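## Task

In cabinet BB41, reseat the LC fibre jumper in switch port 29, which is the fifth of the switch's six fibre ports counting from the left as seen by the robot facing the rack. Withdraw its plug fully from the port, then insert it into that same port again until it latches. No other plug may be unlatched or withdrawn, and no other plug may be squeezed, pushed or pulled hard. No plug may be forced into or out of a port or levered sideways in one. No jumper cord may be kinked, crushed or left with a sharp bend, and none may be tugged hard at its far end. The jumper must not end up wrapped around or snagged on other cables.

## Robot and tools

Robot: two 6-joint arms, left_arm and right_arm, each ending in a two-finger parallel gripper. The fingers point along the gripper's +z axis and open and close along its y axis. The reported end_effector_position is the point between the finger pads, about 1 cm short of the fingertips.

Scene frame: origin on the floor at the centre of the robot's foot, +x in the direction the robot faces, +z up. left_arm is the robot's own left and sits on the +y side, which is not necessarily the left side of an image. Base roots: left_arm (+0.059, +0.239, +1.438) m, right_arm (+0.059, -0.239, +1.438) m. The furniture may be rotated relative to the robot. Reported positions and orientations can be off by a few cm, more at long reach.

Command row: every movement argument is built from rows of 14 numbers, each in [-1, 1]. Numbers 1 to 7 are for left_arm: dx, dy, dz, rx, ry, rz, opening. Numbers 8 to 14 are the same seven for right_arm. Both arms are always present. dx..rz are an offset, not a pose. They are measured from that arm's Hand target at the start of the action or move, along that Hand target's own axes. Scale: 1.0 = 0.6 m for translation, 1.0 = 180 degrees for rotation. rx, ry, rz form a single rotation vector. Opening is absolute: +1 is fully open (0.094 m), -1 is closed. Sending all six pose numbers as 0 re-commands the current Hand target. A 0 in the opening slot closes halfway, so always resend the opening you actually want.

execute_actions(actions, cameras): actions is a list of actions. Each action is a table of up to 15 rows, one per 1/30 s step. A shorter table repeats its last row until 15 steps are done. Every row is measured from the start pose of the action, not from the row before it. Cameras are returned only if actions is empty or cameras names them. An empty list returns the state, images and scene number.

move(target, speed, blend, opening_speed, grip_force, blocking, cameras): steers the grippers in straight lines. target is one 14-number row, or a list of up to 15 rows. Every row is an offset from the same starting Hand targets. speed is the top speed in m/s, 0.002 to 4.3, default 0.25; rotation is capped at twice that in rad/s. Give one number, or one per target. blend is in metres and rounds corners in a list; 0 means stop at each point. opening_speed is in units per second on the -1..1 scale and must be at least 0.2; use it to close gently on delicate parts. grip_force is newtons per pad, 10 to 50 (full), one number or one per arm, and it persists. Lower force closes more slowly. blocking=false returns after about 0.5 s while the move continues. A move lasts at most 10 s. It does not avoid obstacles or the other arm, and the gripper can lag or overshoot when moving faster. Do not route a path close to an arm's own base; go around it.

The result adds a move: line with an ending word such as done, off_target, moving, held or fault. done means at rest within 10 mm and 2 degrees of the target. limits=paced means a pose was clipped; limits=held means steps were withheld.

wait(seconds 0..10): the robot holds its last command, and any running move carries on. stop(): brakes the running move. zoom_image(camera, region=[x0,y0,x1,y1]): a closer view of the latest image, in pixels, at most 504 wide and 504 high. read_manual(section): licence texts only. finished_scene(scene 1 or 2): ends the scene permanently, so call it only when the plug is latched and stays so without the robot.

Cameras: cam_head_left and cam_head_right (fixed stereo head), cam_left_wrist and cam_right_wrist (fisheye on each hand). All are 672x504. Wrist images can lag while the arm moves.

Result lines: end_effector_position (m) and end_effector_quat_wxyz in the scene frame; Hand target, the commanded pose after clipping, from which the next offsets count; Tool commands; grip_measured, the finger opening on the -1..1 scale, reading up to about 2.5 mm wide when empty and narrower than a firmly gripped part; Joint positions, where the last number per arm is the opening in m; Joint velocities, possibly shown as within noise; and Joint torques. Torques are noisy, include gravity, and joints 3 and 4 wrap at ±28 N m.

Behaviour: each step, orientation is clipped to within 40 degrees of the measured one. Friction can leave the gripper a few cm short of its target. Waiting does not close that gap; re-command it, or add the missing distance as an offset. An arm that is blocked keeps pushing. To release it, command a target back on the near side of the contact. Faster moves and targets set deeper past a contact hit harder. Near full squeeze the grip force jumps to its limit, so lower grip_force and close slowly around plugs and cords.

Avoid: any contact or press between the two arms or grippers, including the clearance check failing to prevent it. Avoid hard hits on the rack or switch, dropping or releasing moving parts, knocking things out of the work area, and fault stops. Long stretched holds or pushing toward an unreachable pose heat the motors. A MOTOR HOT line appears at 85 °C. At 100 °C the arm goes limp for 30 to 60 s or more.

Each tool is called after "Call:" in YAML: its name, and indented under it one key for each argument.

## Session

Call:
execute_actions:
  actions: []

Scene clock: 0.00 s.
left_arm: end_effector_position=(+0.6386, +0.4048, +1.0399) grip_measured=+1.000 end_effector_quat_wxyz=(+0.172, -0.295, +0.931, +0.130) | right_arm: end_effector_position=(+0.4850, -0.3159, +1.1244) grip_measured=+1.000 end_effector_quat_wxyz=(+0.430, +0.520, +0.735, -0.074)
Joint positions: left_arm=[-1.441 1.612 1.129 0.168 -0.208 -0.448 0.094] | right_arm=[1.694 1.732 0.526 1.369 0.659 0.913 0.094]
Joint velocities: within noise
Joint torques (N m): no reading
Heat: left arm: hottest elbow 32 °C; right arm: hottest wrist pitch 33 °C.
Hand target: left_arm +0.6380, +0.4044, +1.0368; +0.171, -0.295, +0.931, +0.130 | right_arm +0.4824, -0.3161, +1.1280; +0.429, +0.520, +0.735, -0.074
Tool commands: left_gripper/opening=+1.0 right_gripper/opening=+1.0

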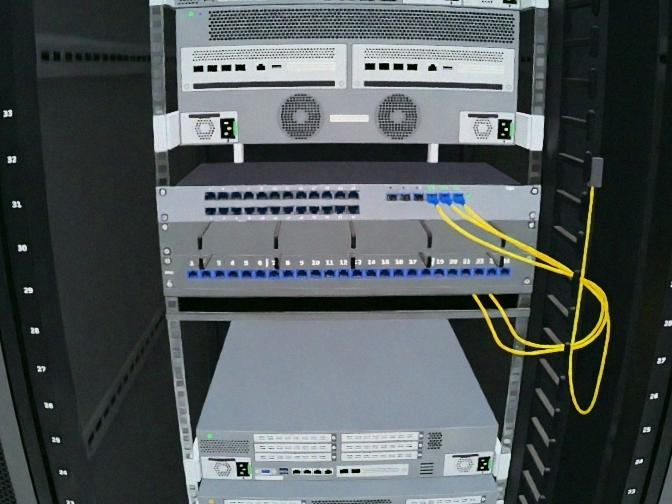

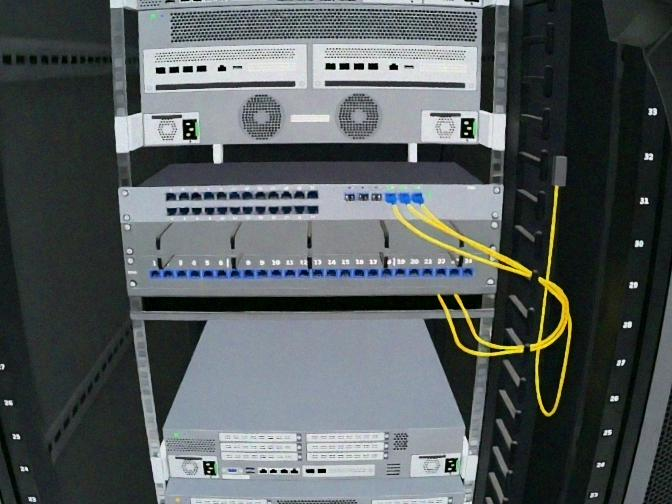

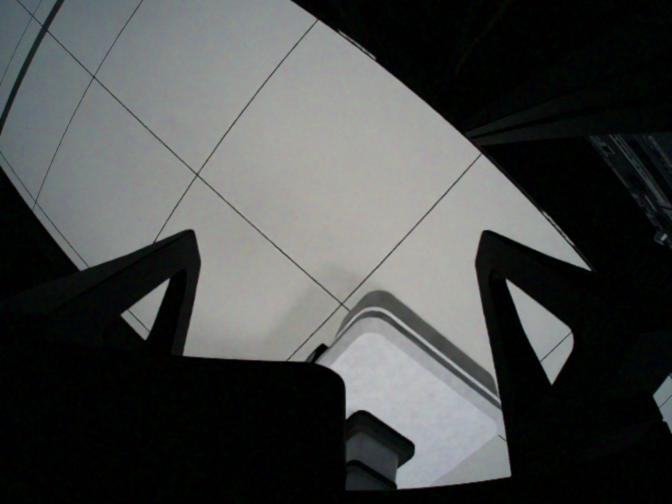

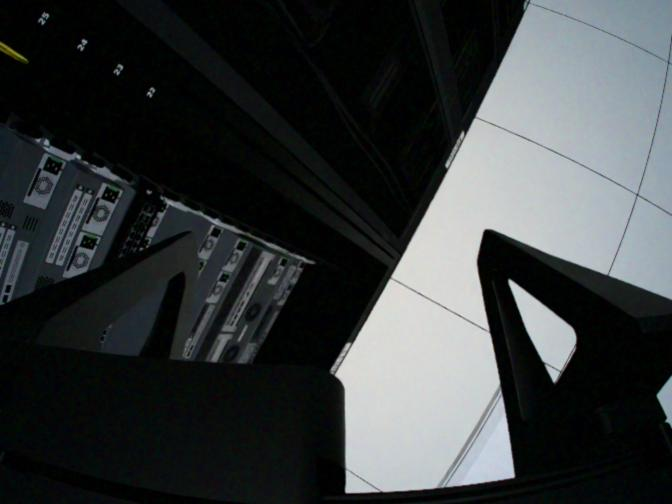

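Call:
zoom_image:
  camera: "cam_head_left"
  region: [370, 170, 530, 290]

Call:
zoom_image:
  camera: "cam_head_right"
  region: [330, 170, 490, 290]

Call:
zoom_image:
  camera: "cam_head_left"
  region: [430, 140, 640, 440]

Scaled by 3.150 from the camera's 672x504 image, which has a finer 960x720 frame.

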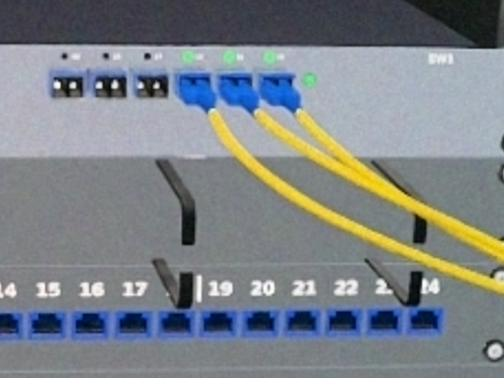

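Scaled by 3.150 from the camera's 672x504 image, which has a finer 960x720 frame.

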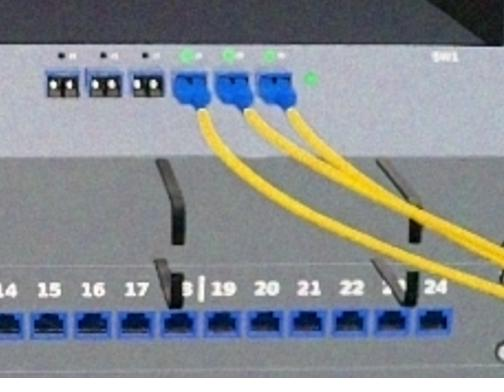

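Scaled by 1.680 from the camera's 672x504 image, which has a finer 960x720 frame.

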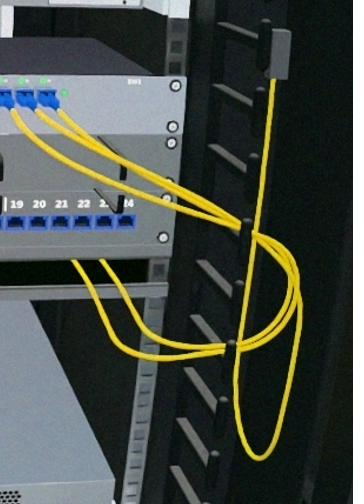

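Call:
move:
  target: [0,0,0,0,0,0,1,-0.16,0.577,-0.234,-0.3065,0.098,0.2445,0]
  speed: 0.2
  cameras: ["all"]

Scene clock: 67.73 s.
left_arm: end_effector_position=(+0.6386, +0.4048, +1.0399) grip_measured=+1.000 end_effector_quat_wxyz=(+0.172, -0.295, +0.931, +0.130) | right_arm: end_effector_position=(+0.6921, -0.1504, +1.3816) grip_measured=+0.002 end_effector_quat_wxyz=(+0.491, +0.504, +0.521, +0.482)
Joint positions: left_arm=[-1.441 1.612 1.129 0.168 -0.208 -0.448 0.094] | right_arm=[1.956 1.263 0.619 1.56 0.156 1.237 0.047]
Joint torques (N m): left_arm=[-0.5 -16.03 1.17 1.1 -0.14 -0.05] | right_arm=[2.9 -13.57 2.85 2.78 -0.45 -0.04]
Heat: left arm: hottest shoulder 33 °C; right arm: hottest shoulder 33 °C.
Hand target: left_arm +0.6380, +0.4044, +1.0368; +0.171, -0.295, +0.931, +0.130 | right_arm +0.6998, -0.1499, +1.4000; +0.500, +0.500, +0.500, +0.500
Off the commanded pose: left_arm 0.003 m, 0 deg | right_arm 0.020 m, 3 deg.
joint sent to its limit (right arm) — joint 4 (wrist pitch), upper limit. The joint targets still meet the commanded pose.
move: off_target (right_arm)
camera_calibration:
cam_right_wrist: T_world_to_cam=[[-0.047978, -0.0394175, -0.99807, 1.40626], [-0.589095, 0.808055, -0.00359483, 0.538714], [0.806638, 0.587786, -0.0619896, -0.258809], [0, 0, 0, 1]] pos_world=[0.593588, -0.227755, 1.38944]

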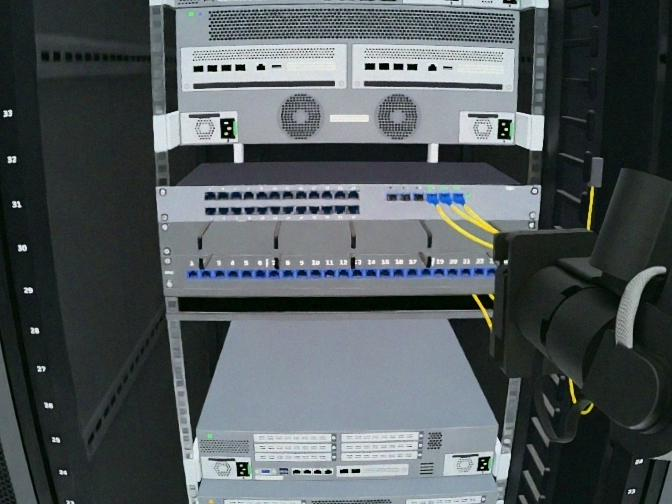

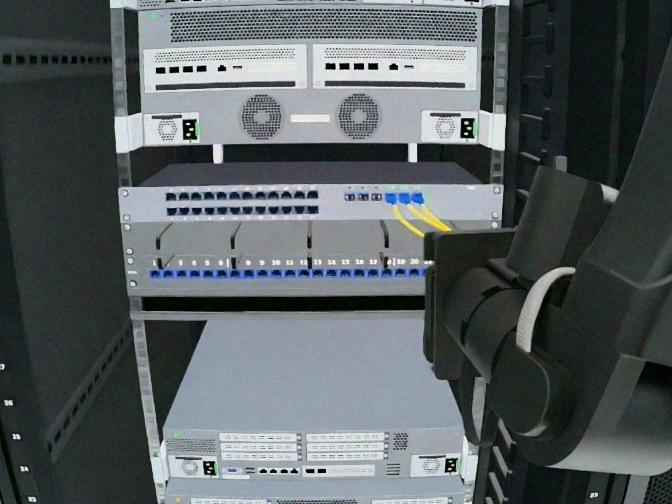

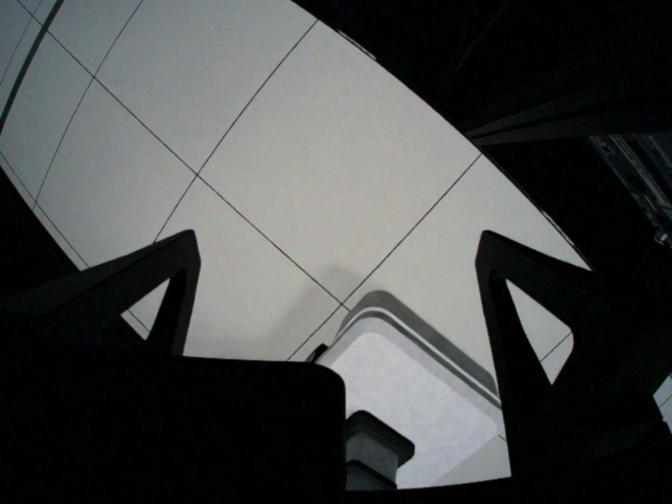

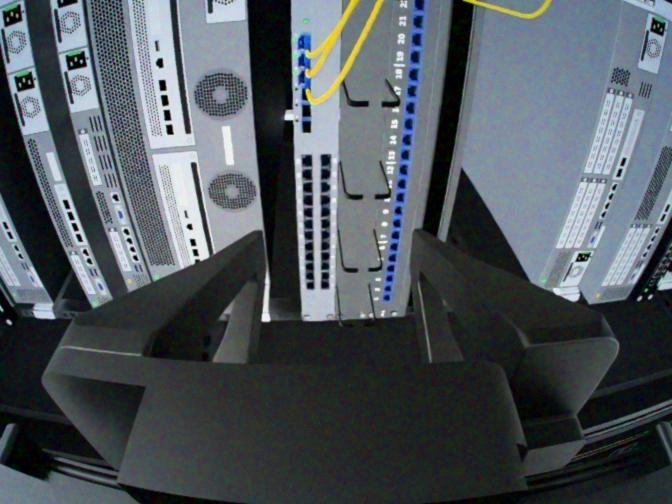

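Call:
zoom_image:
  camera: "cam_right_wrist"
  region: [260, 0, 440, 140]

Scaled by 2.800 from the camera's 672x504 image, which has a finer 960x720 frame.

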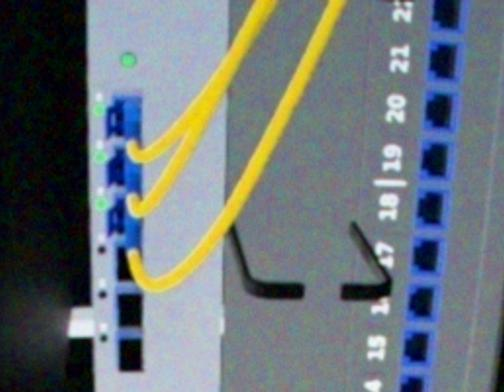

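Call:
move:
  target: [0,0,0,0,0,0,1,0.05,0.083,0.233,0,-0.14,0,0]
  speed: 0.2
  cameras: ["cam_head_left","cam_head_right","cam_right_wrist"]

Call:
zoom_image:
  camera: "cam_right_wrist"
  region: [200, 60, 440, 240]

Scene clock: 136.73 s.
left_arm: end_effector_position=(+0.6386, +0.4048, +1.0399) grip_measured=+1.000 end_effector_quat_wxyz=(+0.172, -0.295, +0.931, +0.130) | right_arm: end_effector_position=(+0.8310, -0.1231, +1.4420) grip_measured=+0.002 end_effector_quat_wxyz=(+0.595, +0.596, +0.387, +0.376)
Joint positions: left_arm=[-1.441 1.612 1.129 0.168 -0.208 -0.448 0.094] | right_arm=[2.173 1.385 1.137 1.495 0.642 0.952 0.047]
Joint torques (N m): left_arm=[-0.73 -15.91 1.25 0.98 -0.16 -0.02] | right_arm=[5.01 -14.86 7.45 1.52 -0.35 -0.18]
Heat: left arm: hottest shoulder 34 °C; right arm: hottest shoulder 37 °C.
Hand target: left_arm +0.6380, +0.4044, +1.0368; +0.171, -0.295, +0.931, +0.130 | right_arm +0.8396, -0.1199, +1.4497; +0.597, +0.597, +0.379, +0.379
Off the commanded pose: left_arm 0.003 m, 0 deg | right_arm 0.012 m, 1 deg.
move: off_target (right_arm)
camera_calibration:
cam_right_wrist: T_world_to_cam=[[-0.0172288, -0.0202732, -0.999646, 1.45337], [-0.188964, 0.981843, -0.0166554, 0.306444], [0.981833, 0.18861, -0.0207469, -0.637291], [0, 0, 0, 1]] pos_world=[0.70866, -0.151215, 1.44474]
Images, in order (width x height): cam_head_left 672x504, cam_head_right 672x504, cam_right_wrist 672x504.

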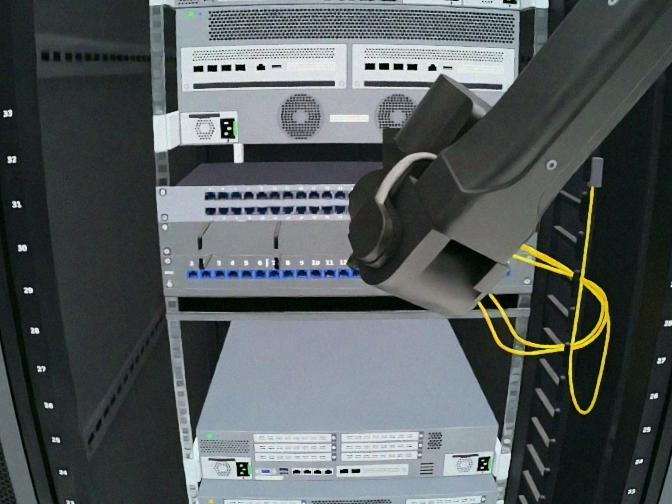

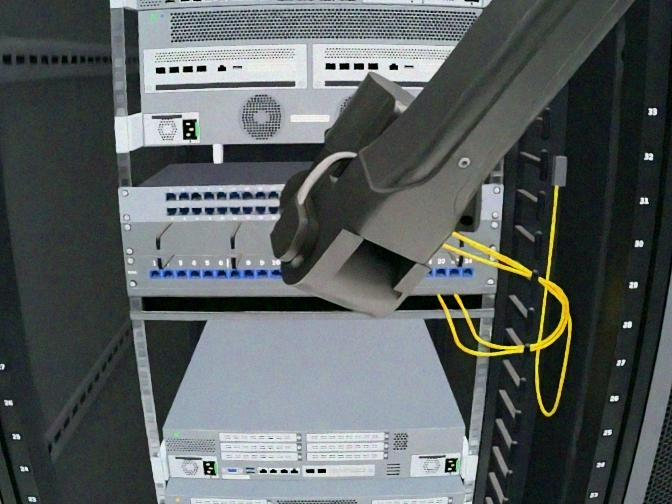

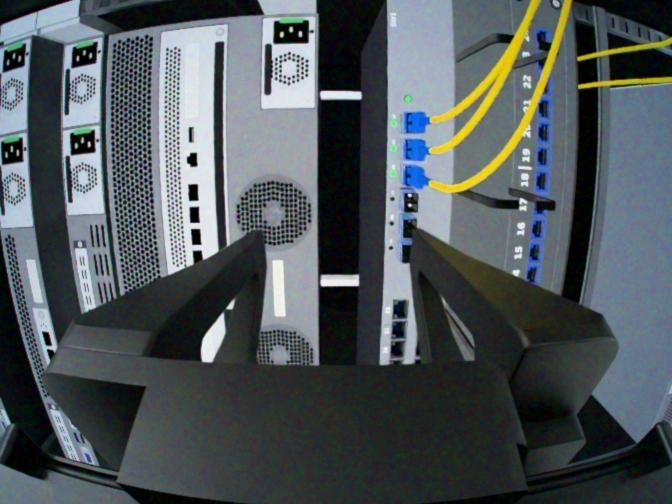

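Scaled by 2.100 from the camera's 672x504 image, which has a finer 960x720 frame.

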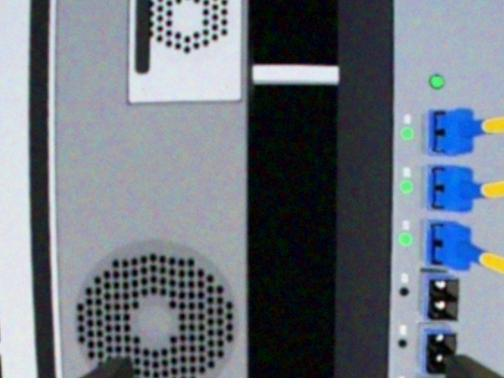

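Call:
zoom_image:
  camera: "cam_right_wrist"
  region: [375, 85, 495, 205]

Scaled by 4.200 from the camera's 672x504 image, which has a finer 960x720 frame.

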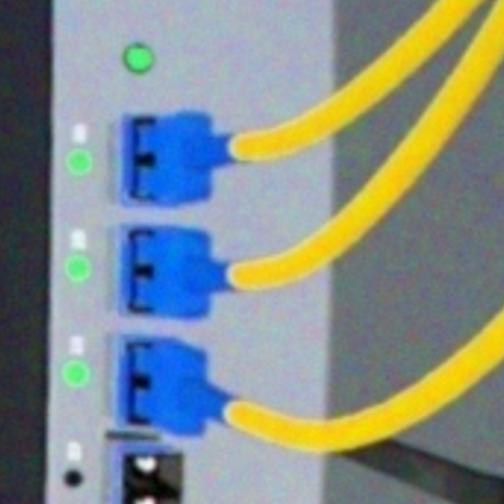

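Call:
move:
  target: [0,0,0,0,0,0,1,0,0.18,0,0,0,0,0]
  speed: 0.2
  cameras: ["cam_right_wrist"]

Call:
zoom_image:
  camera: "cam_right_wrist"
  region: [480, 60, 620, 200]

Scene clock: 161.07 s.
left_arm: end_effector_position=(+0.6386, +0.4048, +1.0399) grip_measured=+1.000 end_effector_quat_wxyz=(+0.172, -0.295, +0.931, +0.130) | right_arm: end_effector_position=(+0.8310, -0.1231, +1.4420) grip_measured=+0.002 end_effector_quat_wxyz=(+0.595, +0.596, +0.387, +0.376)
Joint positions: left_arm=[-1.441 1.612 1.129 0.168 -0.208 -0.448 0.094] | right_arm=[2.173 1.385 1.137 1.495 0.642 0.951 0.047]
Joint torques (N m): left_arm=[-0.79 -15.91 1.31 1.05 -0.15 -0.05] | right_arm=[5.13 -14.86 7.58 1.52 -0.34 -0.21]
Heat: left arm: no reading; right arm: no reading.
Hand target: left_arm +0.6380, +0.4044, +1.0368; +0.171, -0.295, +0.931, +0.130 | right_arm +0.8395, -0.1199, +1.4497; +0.597, +0.597, +0.379, +0.379
Tool commands: left_gripper/opening=+1.0 right_gripper/opening=+0.0
NO CONTROL: MOTORS OFF. The power of the arms went off while the arms waited for this call, through no command of yours: the arms are limp, and their grippers may let go. The readings of the arms here are old: from when control was lost, or earlier. What the arms strike, push or drop without control can cost score or fail the task. If the arms hit each other without control, that can cost score but does not end the scene. A move or wait that this ends or prevents says "fault": that word means this event, not a fault of the arms. Your reply's later calls are not run. Nothing of this call ran. The arms run no command until a result says that a person gave control back. To wait, call execute_actions with no actions, or call wait with any seconds it accepts: either call returns when control is back, or after at most 30 seconds. The wait itself costs no score and uses none of the scene's actions.
move: fault
camera_calibration:
cam_right_wrist: T_world_to_cam=[[-0.0175053, -0.0209389, -0.999627, 1.45344], [-0.188976, 0.98183, -0.0172568, 0.307318], [0.981826, 0.188603, -0.0211442, -0.636713], [0, 0, 0, 1]] pos_world=[0.70866, -0.151215, 1.44474]
Images, in order (width x height): cam_right_wrist 672x504.

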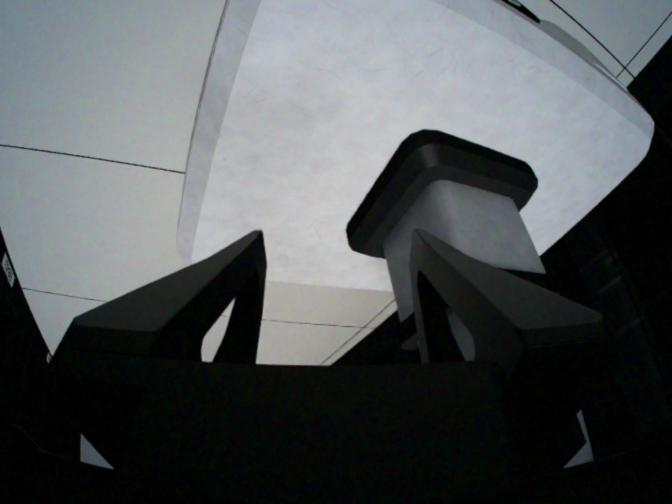

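Scaled by 3.600 from the camera's 672x504 image, which has a finer 960x720 frame.

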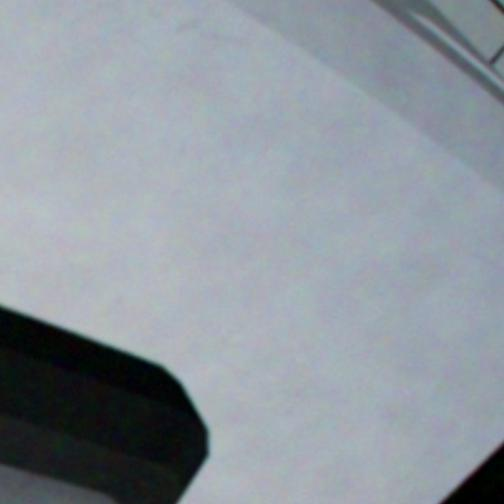

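Power was lost. I'll wait for control to come back.

Call:
execute_actions:
  actions: []

Scene clock: 180.90 s.
left_arm: end_effector_position=(+0.6386, +0.4048, +1.0399) grip_measured=+1.000 end_effector_quat_wxyz=(+0.172, -0.295, +0.931, +0.130) | right_arm: end_effector_position=(+0.8310, -0.1231, +1.4420) grip_measured=+0.002 end_effector_quat_wxyz=(+0.595, +0.596, +0.387, +0.376)
Joint positions: left_arm=[-1.441 1.612 1.129 0.168 -0.208 -0.448 0.094] | right_arm=[2.173 1.385 1.137 1.495 0.642 0.951 0.047]
Joint velocities: within noise
Joint torques (N m): left_arm=[-0.79 -15.91 1.31 1.05 -0.15 -0.05] | right_arm=[5.13 -14.86 7.58 1.52 -0.34 -0.21]
Heat: left arm: no reading; right arm: no reading.
Hand target: left_arm +0.6380, +0.4044, +1.0368; +0.171, -0.295, +0.931, +0.130 | right_arm +0.8395, -0.1199, +1.4497; +0.597, +0.597, +0.379, +0.379
Tool commands: left_gripper/opening=+1.0 right_gripper/opening=+0.0
NO CONTROL, STILL: no person has given control back yet. The readings of the arms here are still the old ones. Call execute_actions with no actions, or call wait, again.
camera_calibration:
cam_right_wrist: T_world_to_cam=[[-0.0175053, -0.0209389, -0.999627, 1.45344], [-0.188976, 0.98183, -0.0172568, 0.307318], [0.981826, 0.188603, -0.0211442, -0.636713], [0, 0, 0, 1]] pos_world=[0.70866, -0.151215, 1.44474]

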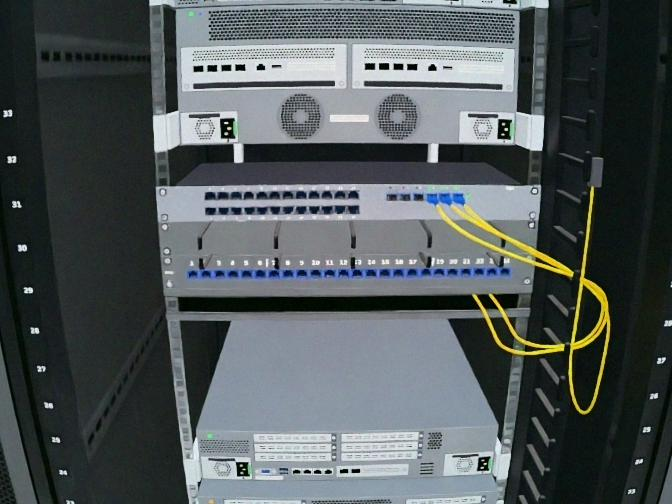

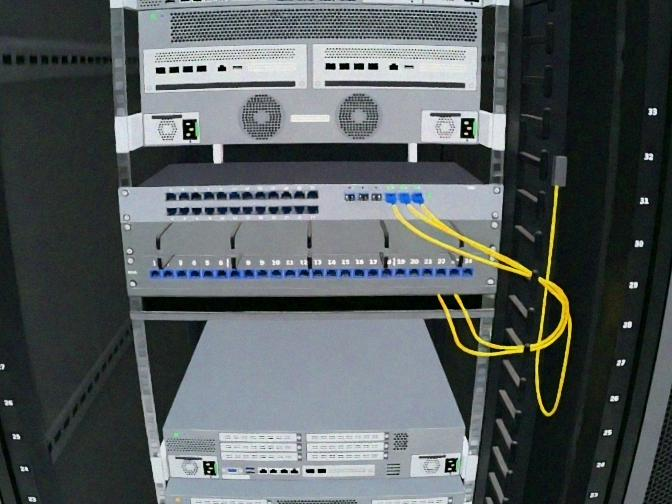

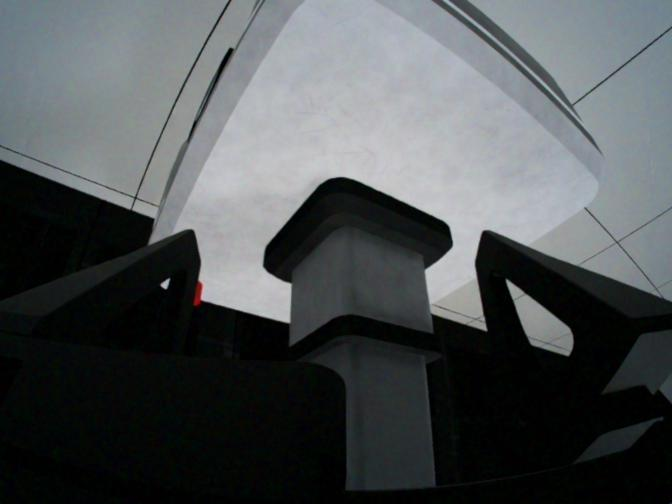

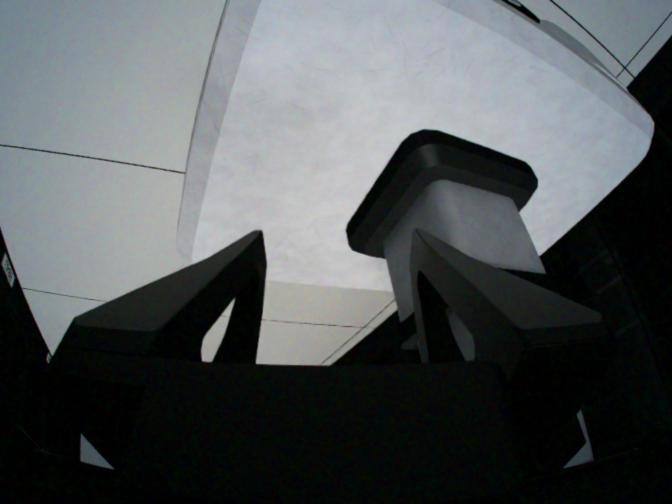

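Call:
wait:
  seconds: 10

Scene clock: 199.87 s.
left_arm: end_effector_position=(+0.6386, +0.4048, +1.0399) grip_measured=+1.000 end_effector_quat_wxyz=(+0.172, -0.295, +0.931, +0.130) | right_arm: end_effector_position=(+0.8310, -0.1231, +1.4420) grip_measured=+0.002 end_effector_quat_wxyz=(+0.595, +0.596, +0.387, +0.376)
Joint positions: left_arm=[-1.441 1.612 1.129 0.168 -0.208 -0.448 0.094] | right_arm=[2.173 1.385 1.137 1.495 0.642 0.951 0.047]
Joint torques (N m): left_arm=[-0.79 -15.91 1.31 1.05 -0.15 -0.05] | right_arm=[5.13 -14.86 7.58 1.52 -0.34 -0.21]
Heat: left arm: no reading; right arm: no reading.
Hand target: left_arm +0.6380, +0.4044, +1.0368; +0.171, -0.295, +0.931, +0.130 | right_arm +0.8395, -0.1199, +1.4497; +0.597, +0.597, +0.379, +0.379
Tool commands: left_gripper/opening=+1.0 right_gripper/opening=+0.0
NO CONTROL, STILL: no person has given control back yet. The readings of the arms here are still the old ones. Call execute_actions with no actions, or call wait, again.
wait: 0.00 of 10 s (a fault stop came first)

Call:
wait:
  seconds: 10

Scene clock: 217.47 s.
left_arm: end_effector_position=(+0.6386, +0.4048, +1.0399) grip_measured=+1.000 end_effector_quat_wxyz=(+0.172, -0.295, +0.931, +0.130) | right_arm: end_effector_position=(+0.8310, -0.1231, +1.4420) grip_measured=+0.002 end_effector_quat_wxyz=(+0.595, +0.596, +0.387, +0.376)
Joint positions: left_arm=[-1.441 1.612 1.129 0.168 -0.208 -0.448 0.094] | right_arm=[2.173 1.385 1.137 1.495 0.642 0.951 0.047]
Joint torques (N m): left_arm=[-0.79 -15.91 1.31 1.05 -0.15 -0.05] | right_arm=[5.13 -14.86 7.58 1.52 -0.34 -0.21]
Heat: left arm: no reading; right arm: no reading.
Hand target: left_arm +0.6380, +0.4044, +1.0368; +0.171, -0.295, +0.931, +0.130 | right_arm +0.8395, -0.1199, +1.4497; +0.597, +0.597, +0.379, +0.379
Tool commands: left_gripper/opening=+1.0 right_gripper/opening=+0.0
NO CONTROL, STILL: no person has given control back yet. The readings of the arms here are still the old ones. Call execute_actions with no actions, or call wait, again.
wait: 0.00 of 10 s (a fault stop came first)

Call:
wait:
  seconds: 10

Scene clock: 237.00 s.
left_arm: end_effector_position=(+0.6386, +0.4048, +1.0399) grip_measured=+1.000 end_effector_quat_wxyz=(+0.172, -0.295, +0.931, +0.130) | right_arm: end_effector_position=(+0.8310, -0.1231, +1.4420) grip_measured=+0.002 end_effector_quat_wxyz=(+0.595, +0.596, +0.387, +0.376)
Joint positions: left_arm=[-1.441 1.612 1.129 0.168 -0.208 -0.448 0.094] | right_arm=[2.173 1.385 1.137 1.495 0.642 0.951 0.047]
Joint torques (N m): left_arm=[-0.79 -15.91 1.31 1.05 -0.15 -0.05] | right_arm=[5.13 -14.86 7.58 1.52 -0.34 -0.21]
Heat: left arm: no reading; right arm: no reading.
Hand target: left_arm +0.6380, +0.4044, +1.0368; +0.171, -0.295, +0.931, +0.130 | right_arm +0.8395, -0.1199, +1.4497; +0.597, +0.597, +0.379, +0.379
Tool commands: left_gripper/opening=+1.0 right_gripper/opening=+0.0
NO CONTROL, STILL: no person has given control back yet. The readings of the arms here are still the old ones. Call execute_actions with no actions, or call wait, again.
wait: 0.00 of 10 s (a fault stop came first)

Call:
wait:
  seconds: 10

Scene clock: 255.60 s.
left_arm: end_effector_position=(+0.3179, +0.2171, +0.5345) grip_measured=+1.000 end_effector_quat_wxyz=(-0.154, -0.269, +0.948, -0.073) | right_arm: end_effector_position=(+0.2737, -0.2243, +0.5289) grip_measured=+0.002 end_effector_quat_wxyz=(-0.178, +0.556, +0.811, +0.035)
Joint positions: left_arm=[-1.577 3.123 2.6 -0.368 0.199 -0.455 0.094] | right_arm=[1.557 3.158 2.553 -0.293 -0.245 1.082 0.047]
Joint torques (N m): left_arm=[-1.96 0.03 -0.72 0.1 0.11 0.03] | right_arm=[-0.32 -0.03 -0.24 0.4 -0.06 -0.04]
Heat: left arm: hottest shoulder 32 °C; right arm: hottest shoulder 33 °C.
Hand target: left_arm +0.3179, +0.2171, +0.5345; -0.154, -0.269, +0.948, -0.073 | right_arm +0.2737, -0.2243, +0.5289; -0.178, +0.556, +0.811, +0.035
Tool commands: left_gripper/opening=+0.999999 right_gripper/opening=+0.002485
CONTROL GIVEN BACK BY A PERSON. The power is on again. The arms and their grippers hold where they came to rest, not your last command. Their grippers do not squeeze until commanded. The arms may rest on the table, on a part, on each other or against the robot's own body, stand at a joint limit or lie folded up, and parts may have moved. Move slowly at first; if an arm does not follow, try another direction. If the arms lie or press on each other, first move them apart, starting from their current pose. A hard hit or press between them can end the scene. Commands run again from your next reply on.
wait: 0.00 of 10 s (a fault stop came first)

Call:
move:
  target: [0,0,0,0,0,0,1,0.0365,0.141,-0.9375,-0.1676,-0.367,0.0076,0.002]
  speed: 0.15
  cameras: ["all"]

Scene clock: 279.23 s.
left_arm: end_effector_position=(+0.3216, +0.2173, +0.5350) grip_measured=+1.000 end_effector_quat_wxyz=(-0.152, -0.269, +0.948, -0.073) | right_arm: end_effector_position=(+0.4872, -0.3191, +1.0393) grip_measured=+0.002 end_effector_quat_wxyz=(+0.428, +0.522, +0.734, -0.075)
Joint positions: left_arm=[-1.577 3.12 2.6 -0.368 0.199 -0.455 0.094] | right_arm=[1.668 1.973 0.732 1.394 0.637 0.925 0.047]
Joint torques (N m): left_arm=[-2.55 -7.3 -0.35 -0.08 0.2 -0.01] | right_arm=[1.03 -12.28 -6.72 2.35 0.42 -0.15]
Heat: left arm: hottest shoulder 32 °C; right arm: hottest shoulder 33 °C.
Hand target: left_arm +0.3178, +0.2170, +0.5345; -0.154, -0.269, +0.948, -0.073 | right_arm +0.4852, -0.3157, +1.0494; +0.430, +0.519, +0.735, -0.074
Off the commanded pose: left_arm 0.004 m, 0 deg | right_arm 0.011 m, 0 deg.
CONTROL GIVEN BACK BY A PERSON, as an earlier result said. Commands run again.
move: off_target (right_arm)
camera_calibration:
cam_left_wrist: T_world_to_cam=[[0.559506, -0.825505, 0.0741279, -0.0455536], [-0.529749, -0.287394, 0.797979, -0.186253], [-0.637431, -0.485743, -0.598109, 0.757635], [0, 0, 0, 1]] pos_world=[0.40976, 0.276883, 0.605151]
cam_right_wrist: T_world_to_cam=[[-0.827733, -0.454152, -0.32955, 0.600962], [-0.40184, 0.889684, -0.216767, 0.709443], [0.391641, -0.0469991, -0.918917, 0.874689], [0, 0, 0, 1]] pos_world=[0.439955, -0.317142, 1.1556]

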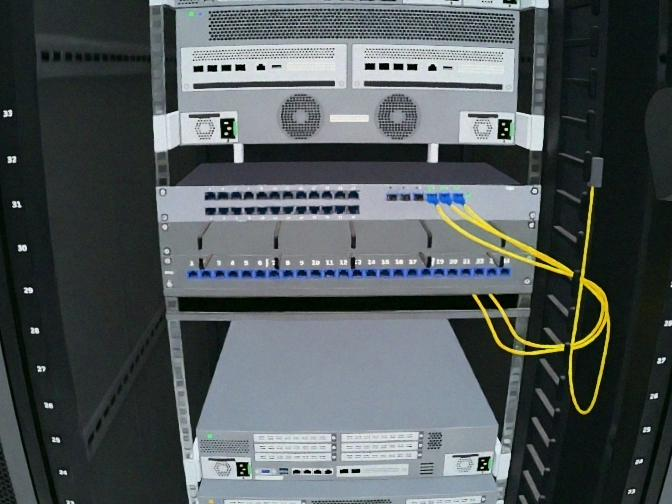

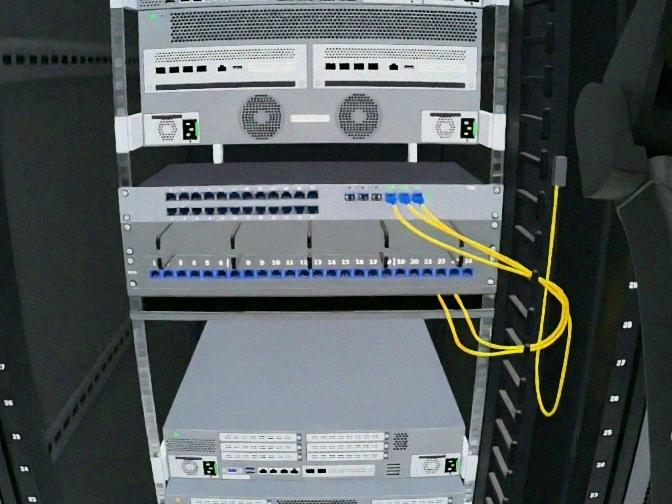

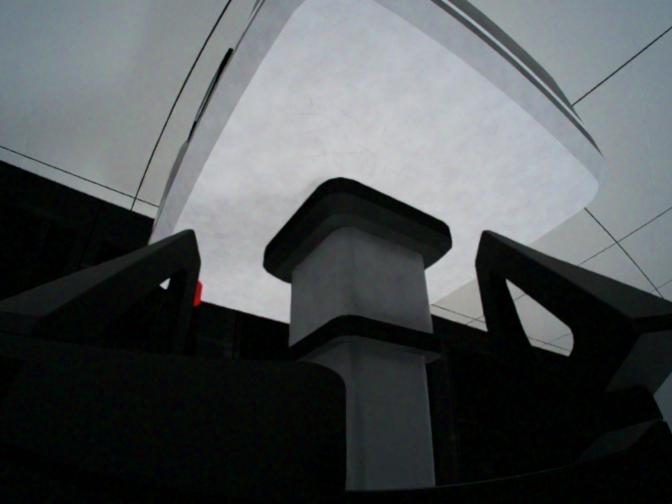

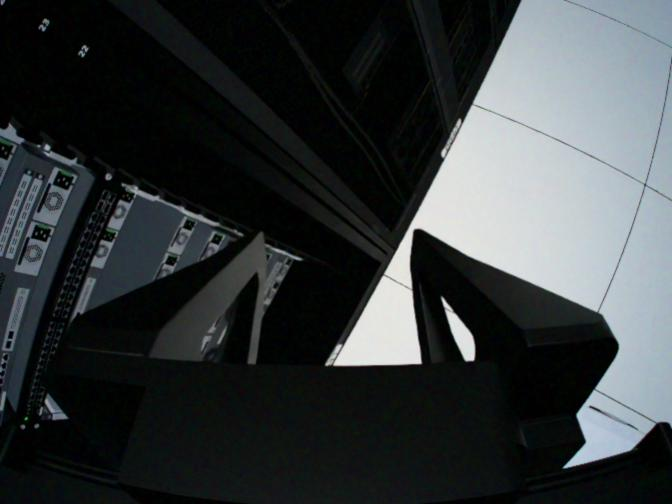

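Call:
move:
  target:
    - [0,0,0,0,0,0,1,-0.276,0.6285,-0.339,-0.3065,0.098,0.2445,0]
    - [0,0,0,0,0,0,1,-0.40,0.884,-0.3795,-0.244,-0.0237,0.3047,0]
  speed: 0.2
  blend: 0.03
  cameras: ["cam_right_wrist","cam_head_left"]

Call:
zoom_image:
  camera: "cam_right_wrist"
  region: [460, 60, 600, 200]

Scene clock: 297.43 s.
left_arm: end_effector_position=(+0.3216, +0.2173, +0.5350) grip_measured=+1.000 end_effector_quat_wxyz=(-0.152, -0.269, +0.948, -0.073) | right_arm: end_effector_position=(+0.8112, -0.1174, +1.5270) grip_measured=+0.002 end_effector_quat_wxyz=(+0.591, +0.594, +0.397, +0.374)
Joint positions: left_arm=[-1.577 3.12 2.6 -0.368 0.199 -0.455 0.094] | right_arm=[2.314 1.213 1.065 1.478 0.678 0.781 0.047]
Joint torques (N m): left_arm=[-2.32 -7.36 -0.35 0.01 0.2 -0.04] | right_arm=[4.78 -12.51 8.44 2.02 -0.44 -0.21]
Heat: left arm: hottest shoulder 32 °C; right arm: hottest shoulder 34 °C.
Hand target: left_arm +0.3178, +0.2170, +0.5345; -0.154, -0.269, +0.948, -0.073 | right_arm +0.8193, -0.1188, +1.5398; +0.597, +0.597, +0.379, +0.379
Off the commanded pose: left_arm 0.004 m, 0 deg | right_arm 0.015 m, 2 deg.
move: off_target (right_arm)
camera_calibration:
cam_right_wrist: T_world_to_cam=[[-0.0325393, -0.0274727, -0.999093, 1.54884], [-0.202808, 0.979008, -0.0203152, 0.314951], [0.978678, 0.201963, -0.0374279, -0.587636], [0, 0, 0, 1]] pos_world=[0.689379, -0.147107, 1.53184]
Images, in order (width x height): cam_head_left 672x504, cam_right_wrist 672x504.

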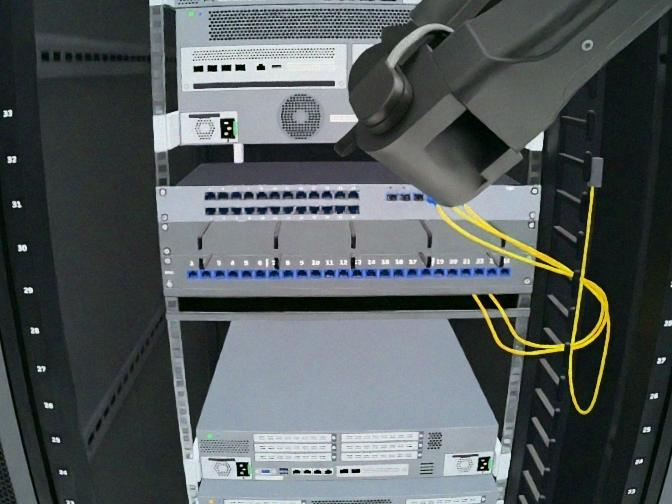

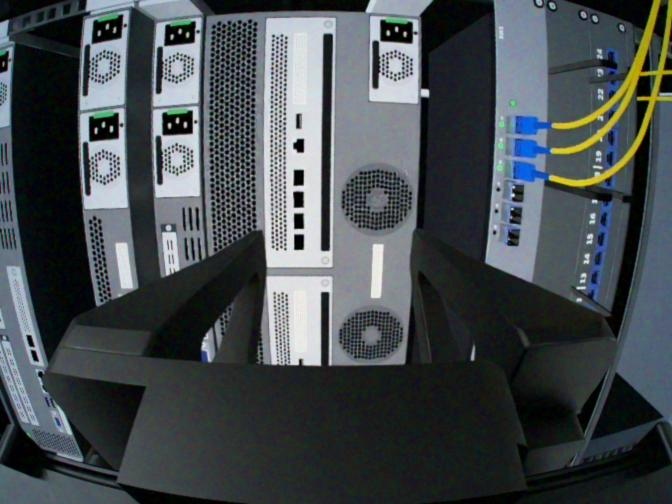

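Scaled by 3.600 from the camera's 672x504 image, which has a finer 960x720 frame.

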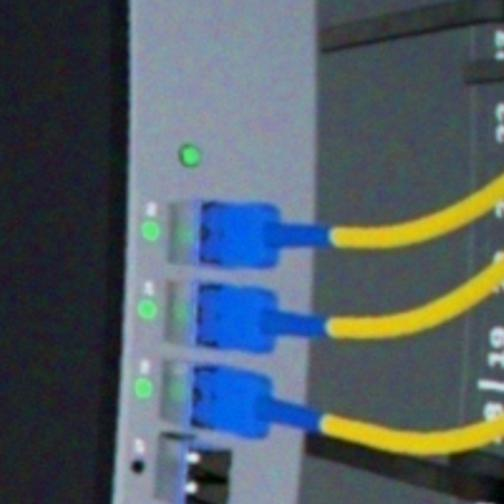

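Call:
move:
  target: [0,0,0,0,0,0,1,-0.044,0.02,-0.016,0.3936,-0.216,0.329,0]
  speed: 0.3
  cameras: ["cam_right_wrist","cam_head_left"]

Call:
zoom_image:
  camera: "cam_right_wrist"
  region: [280, 100, 420, 240]

Scene clock: 402.77 s.
left_arm: end_effector_position=(+0.3216, +0.2173, +0.5350) grip_measured=+1.000 end_effector_quat_wxyz=(-0.152, -0.269, +0.948, -0.073) | right_arm: end_effector_position=(+0.7937, -0.1211, +1.5225) grip_measured=+0.002 end_effector_quat_wxyz=(+0.390, +0.849, +0.255, +0.251)
Joint positions: left_arm=[-1.577 3.12 2.6 -0.368 0.199 -0.455 0.094] | right_arm=[2.479 1.086 1.201 0.877 1.315 1.391 0.047]
Joint torques (N m): left_arm=[-2.26 -7.18 -0.29 -0.03 0.2 0] | right_arm=[3.43 -11.34 6.84 1.81 -0.45 -0.18]
Heat: left arm: hottest shoulder 32 °C; right arm: hottest elbow 38 °C.
Hand target: left_arm +0.3178, +0.2170, +0.5345; -0.154, -0.269, +0.948, -0.073 | right_arm +0.7949, -0.1208, +1.5224; +0.392, +0.847, +0.254, +0.252 (not the last commanded pose)
Off the commanded pose: left_arm 0.004 m, 0 deg | right_arm 0.035 m, 58 deg.
move: held (right_arm; a check stopped the path); limits=held
pose unreachable (right arm): on one or more control steps of this call, first in action 0 (counted from 0), this arm could not follow its commanded pose, so it was not sent that pose on those steps. It may still have moved: this result reports where it is.
cause: moving toward the commanded pose would bring two parts of the arm too close to each other (its wrist (the part past joint 4) and its wrist camera, with joints 5 (wrist yaw) and 6 (wrist roll) between them, 2 mm apart when it was first held).
camera_calibration:
cam_right_wrist: T_world_to_cam=[[-0.244563, 0.556019, -0.794375, 1.47088], [0.239137, 0.828534, 0.506306, -0.85576], [0.939682, -0.0661405, -0.335593, -0.117409], [0, 0, 0, 1]] pos_world=[0.674693, -0.116576, 1.5623]
Images, in order (width x height): cam_head_left 672x504, cam_right_wrist 672x504.

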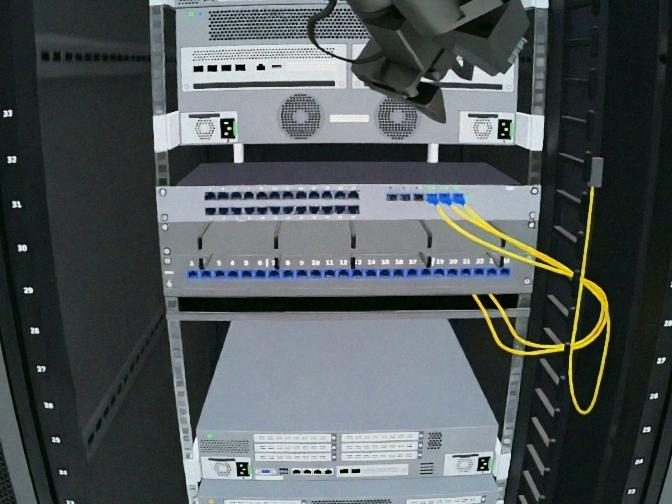

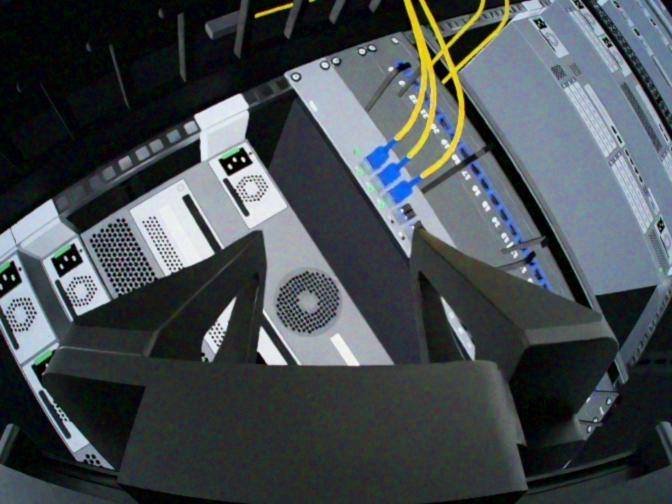

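Scaled by 3.600 from the camera's 672x504 image, which has a finer 960x720 frame.

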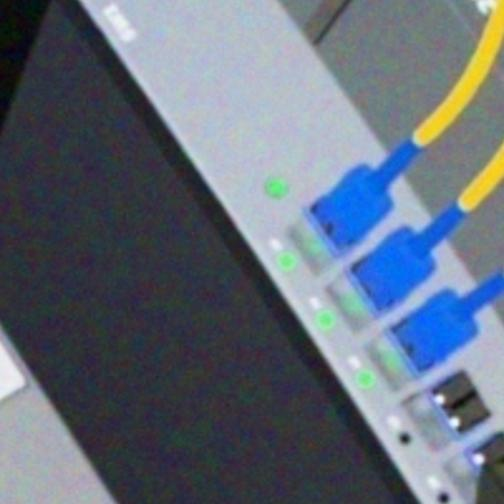

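Call:
move:
  target:
    - [0,0,0,0,0,0,1,-0.142,-0.022,-0.023,-0.164,0.17,-0.687,0]
    - [0,0,0,0,0,0,1,0.027,-0.033,0.206,-0.164,0.17,-0.687,0]
  speed: [0.5,0.2]
  cameras: ["cam_right_wrist","cam_head_left","cam_head_right"]

Call:
zoom_image:
  camera: "cam_right_wrist"
  region: [260, 60, 420, 220]

Scene clock: 443.70 s.
left_arm: end_effector_position=(+0.3216, +0.2173, +0.5350) grip_measured=+1.000 end_effector_quat_wxyz=(-0.152, -0.269, +0.948, -0.073) | right_arm: end_effector_position=(+0.8606, -0.1602, +1.4238) grip_measured=+0.002 end_effector_quat_wxyz=(+0.485, -0.009, +0.874, +0.001)
Joint positions: left_arm=[-1.577 3.12 2.6 -0.368 0.199 -0.455 0.094] | right_arm=[1.957 1.035 1.173 0.276 0.282 -0.208 0.047]
Joint torques (N m): left_arm=[-2.49 -7.12 -0.29 -0.16 0.2 0] | right_arm=[1.03 -15.21 12.04 1.73 -0.33 0.09]
Heat: left arm: hottest shoulder 32 °C; right arm: hottest elbow 37 °C.
Hand target: left_arm +0.3178, +0.2170, +0.5345; -0.154, -0.269, +0.948, -0.073 | right_arm +0.8798, -0.1657, +1.4405; +0.500, +0.000, +0.866, +0.001
Off the commanded pose: left_arm 0.004 m, 0 deg | right_arm 0.026 m, 2 deg.
move: off_target (right_arm)
camera_calibration:
cam_right_wrist: T_world_to_cam=[[0.0270549, -0.999476, 0.0177713, -0.208663], [-0.923668, -0.0317928, -0.381873, 1.33803], [0.382238, -0.00608321, -0.924044, 1.11121], [0, 0, 0, 1]] pos_world=[0.816792, -0.159254, 1.54148]
Images, in order (width x height): cam_head_left 672x504, cam_head_right 672x504, cam_right_wrist 672x504.

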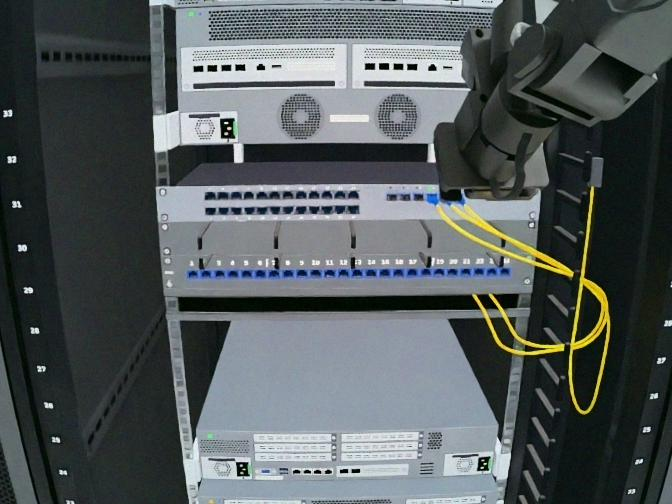

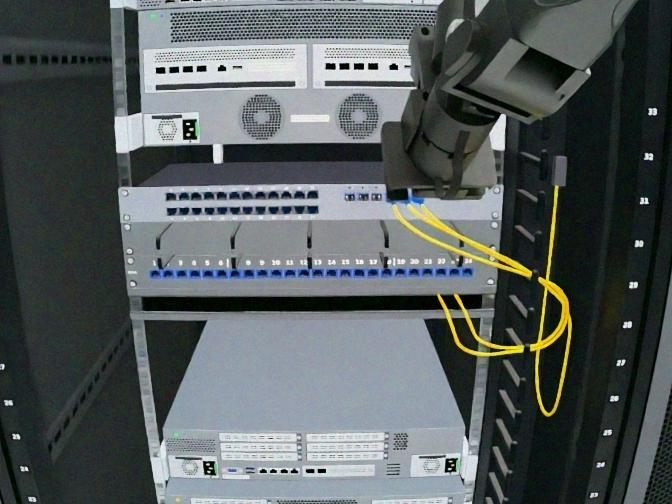

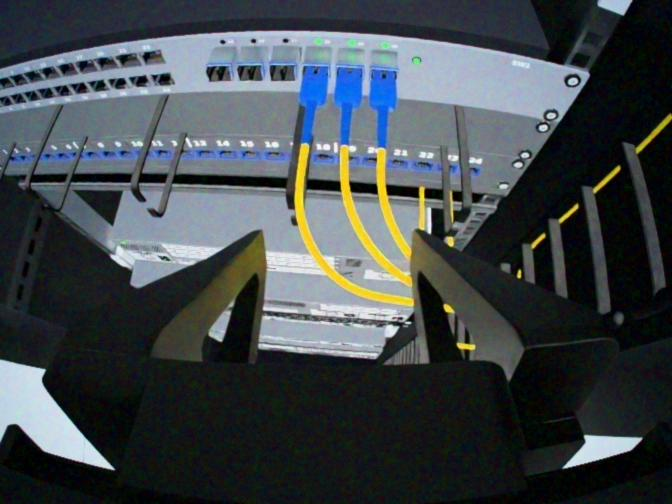

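Scaled by 3.150 from the camera's 672x504 image, which has a finer 960x720 frame.

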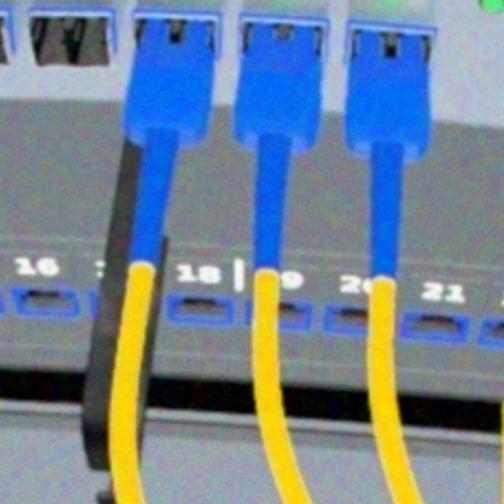

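Call:
zoom_image:
  camera: "cam_right_wrist"
  region: [325, 55, 375, 105]

Scaled by 10.080 from the camera's 672x504 image, which has a finer 960x720 frame.

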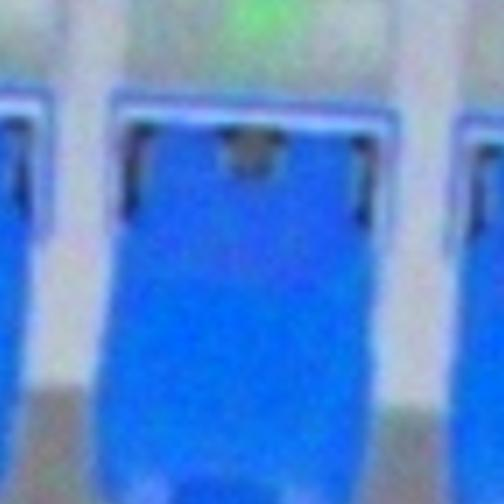

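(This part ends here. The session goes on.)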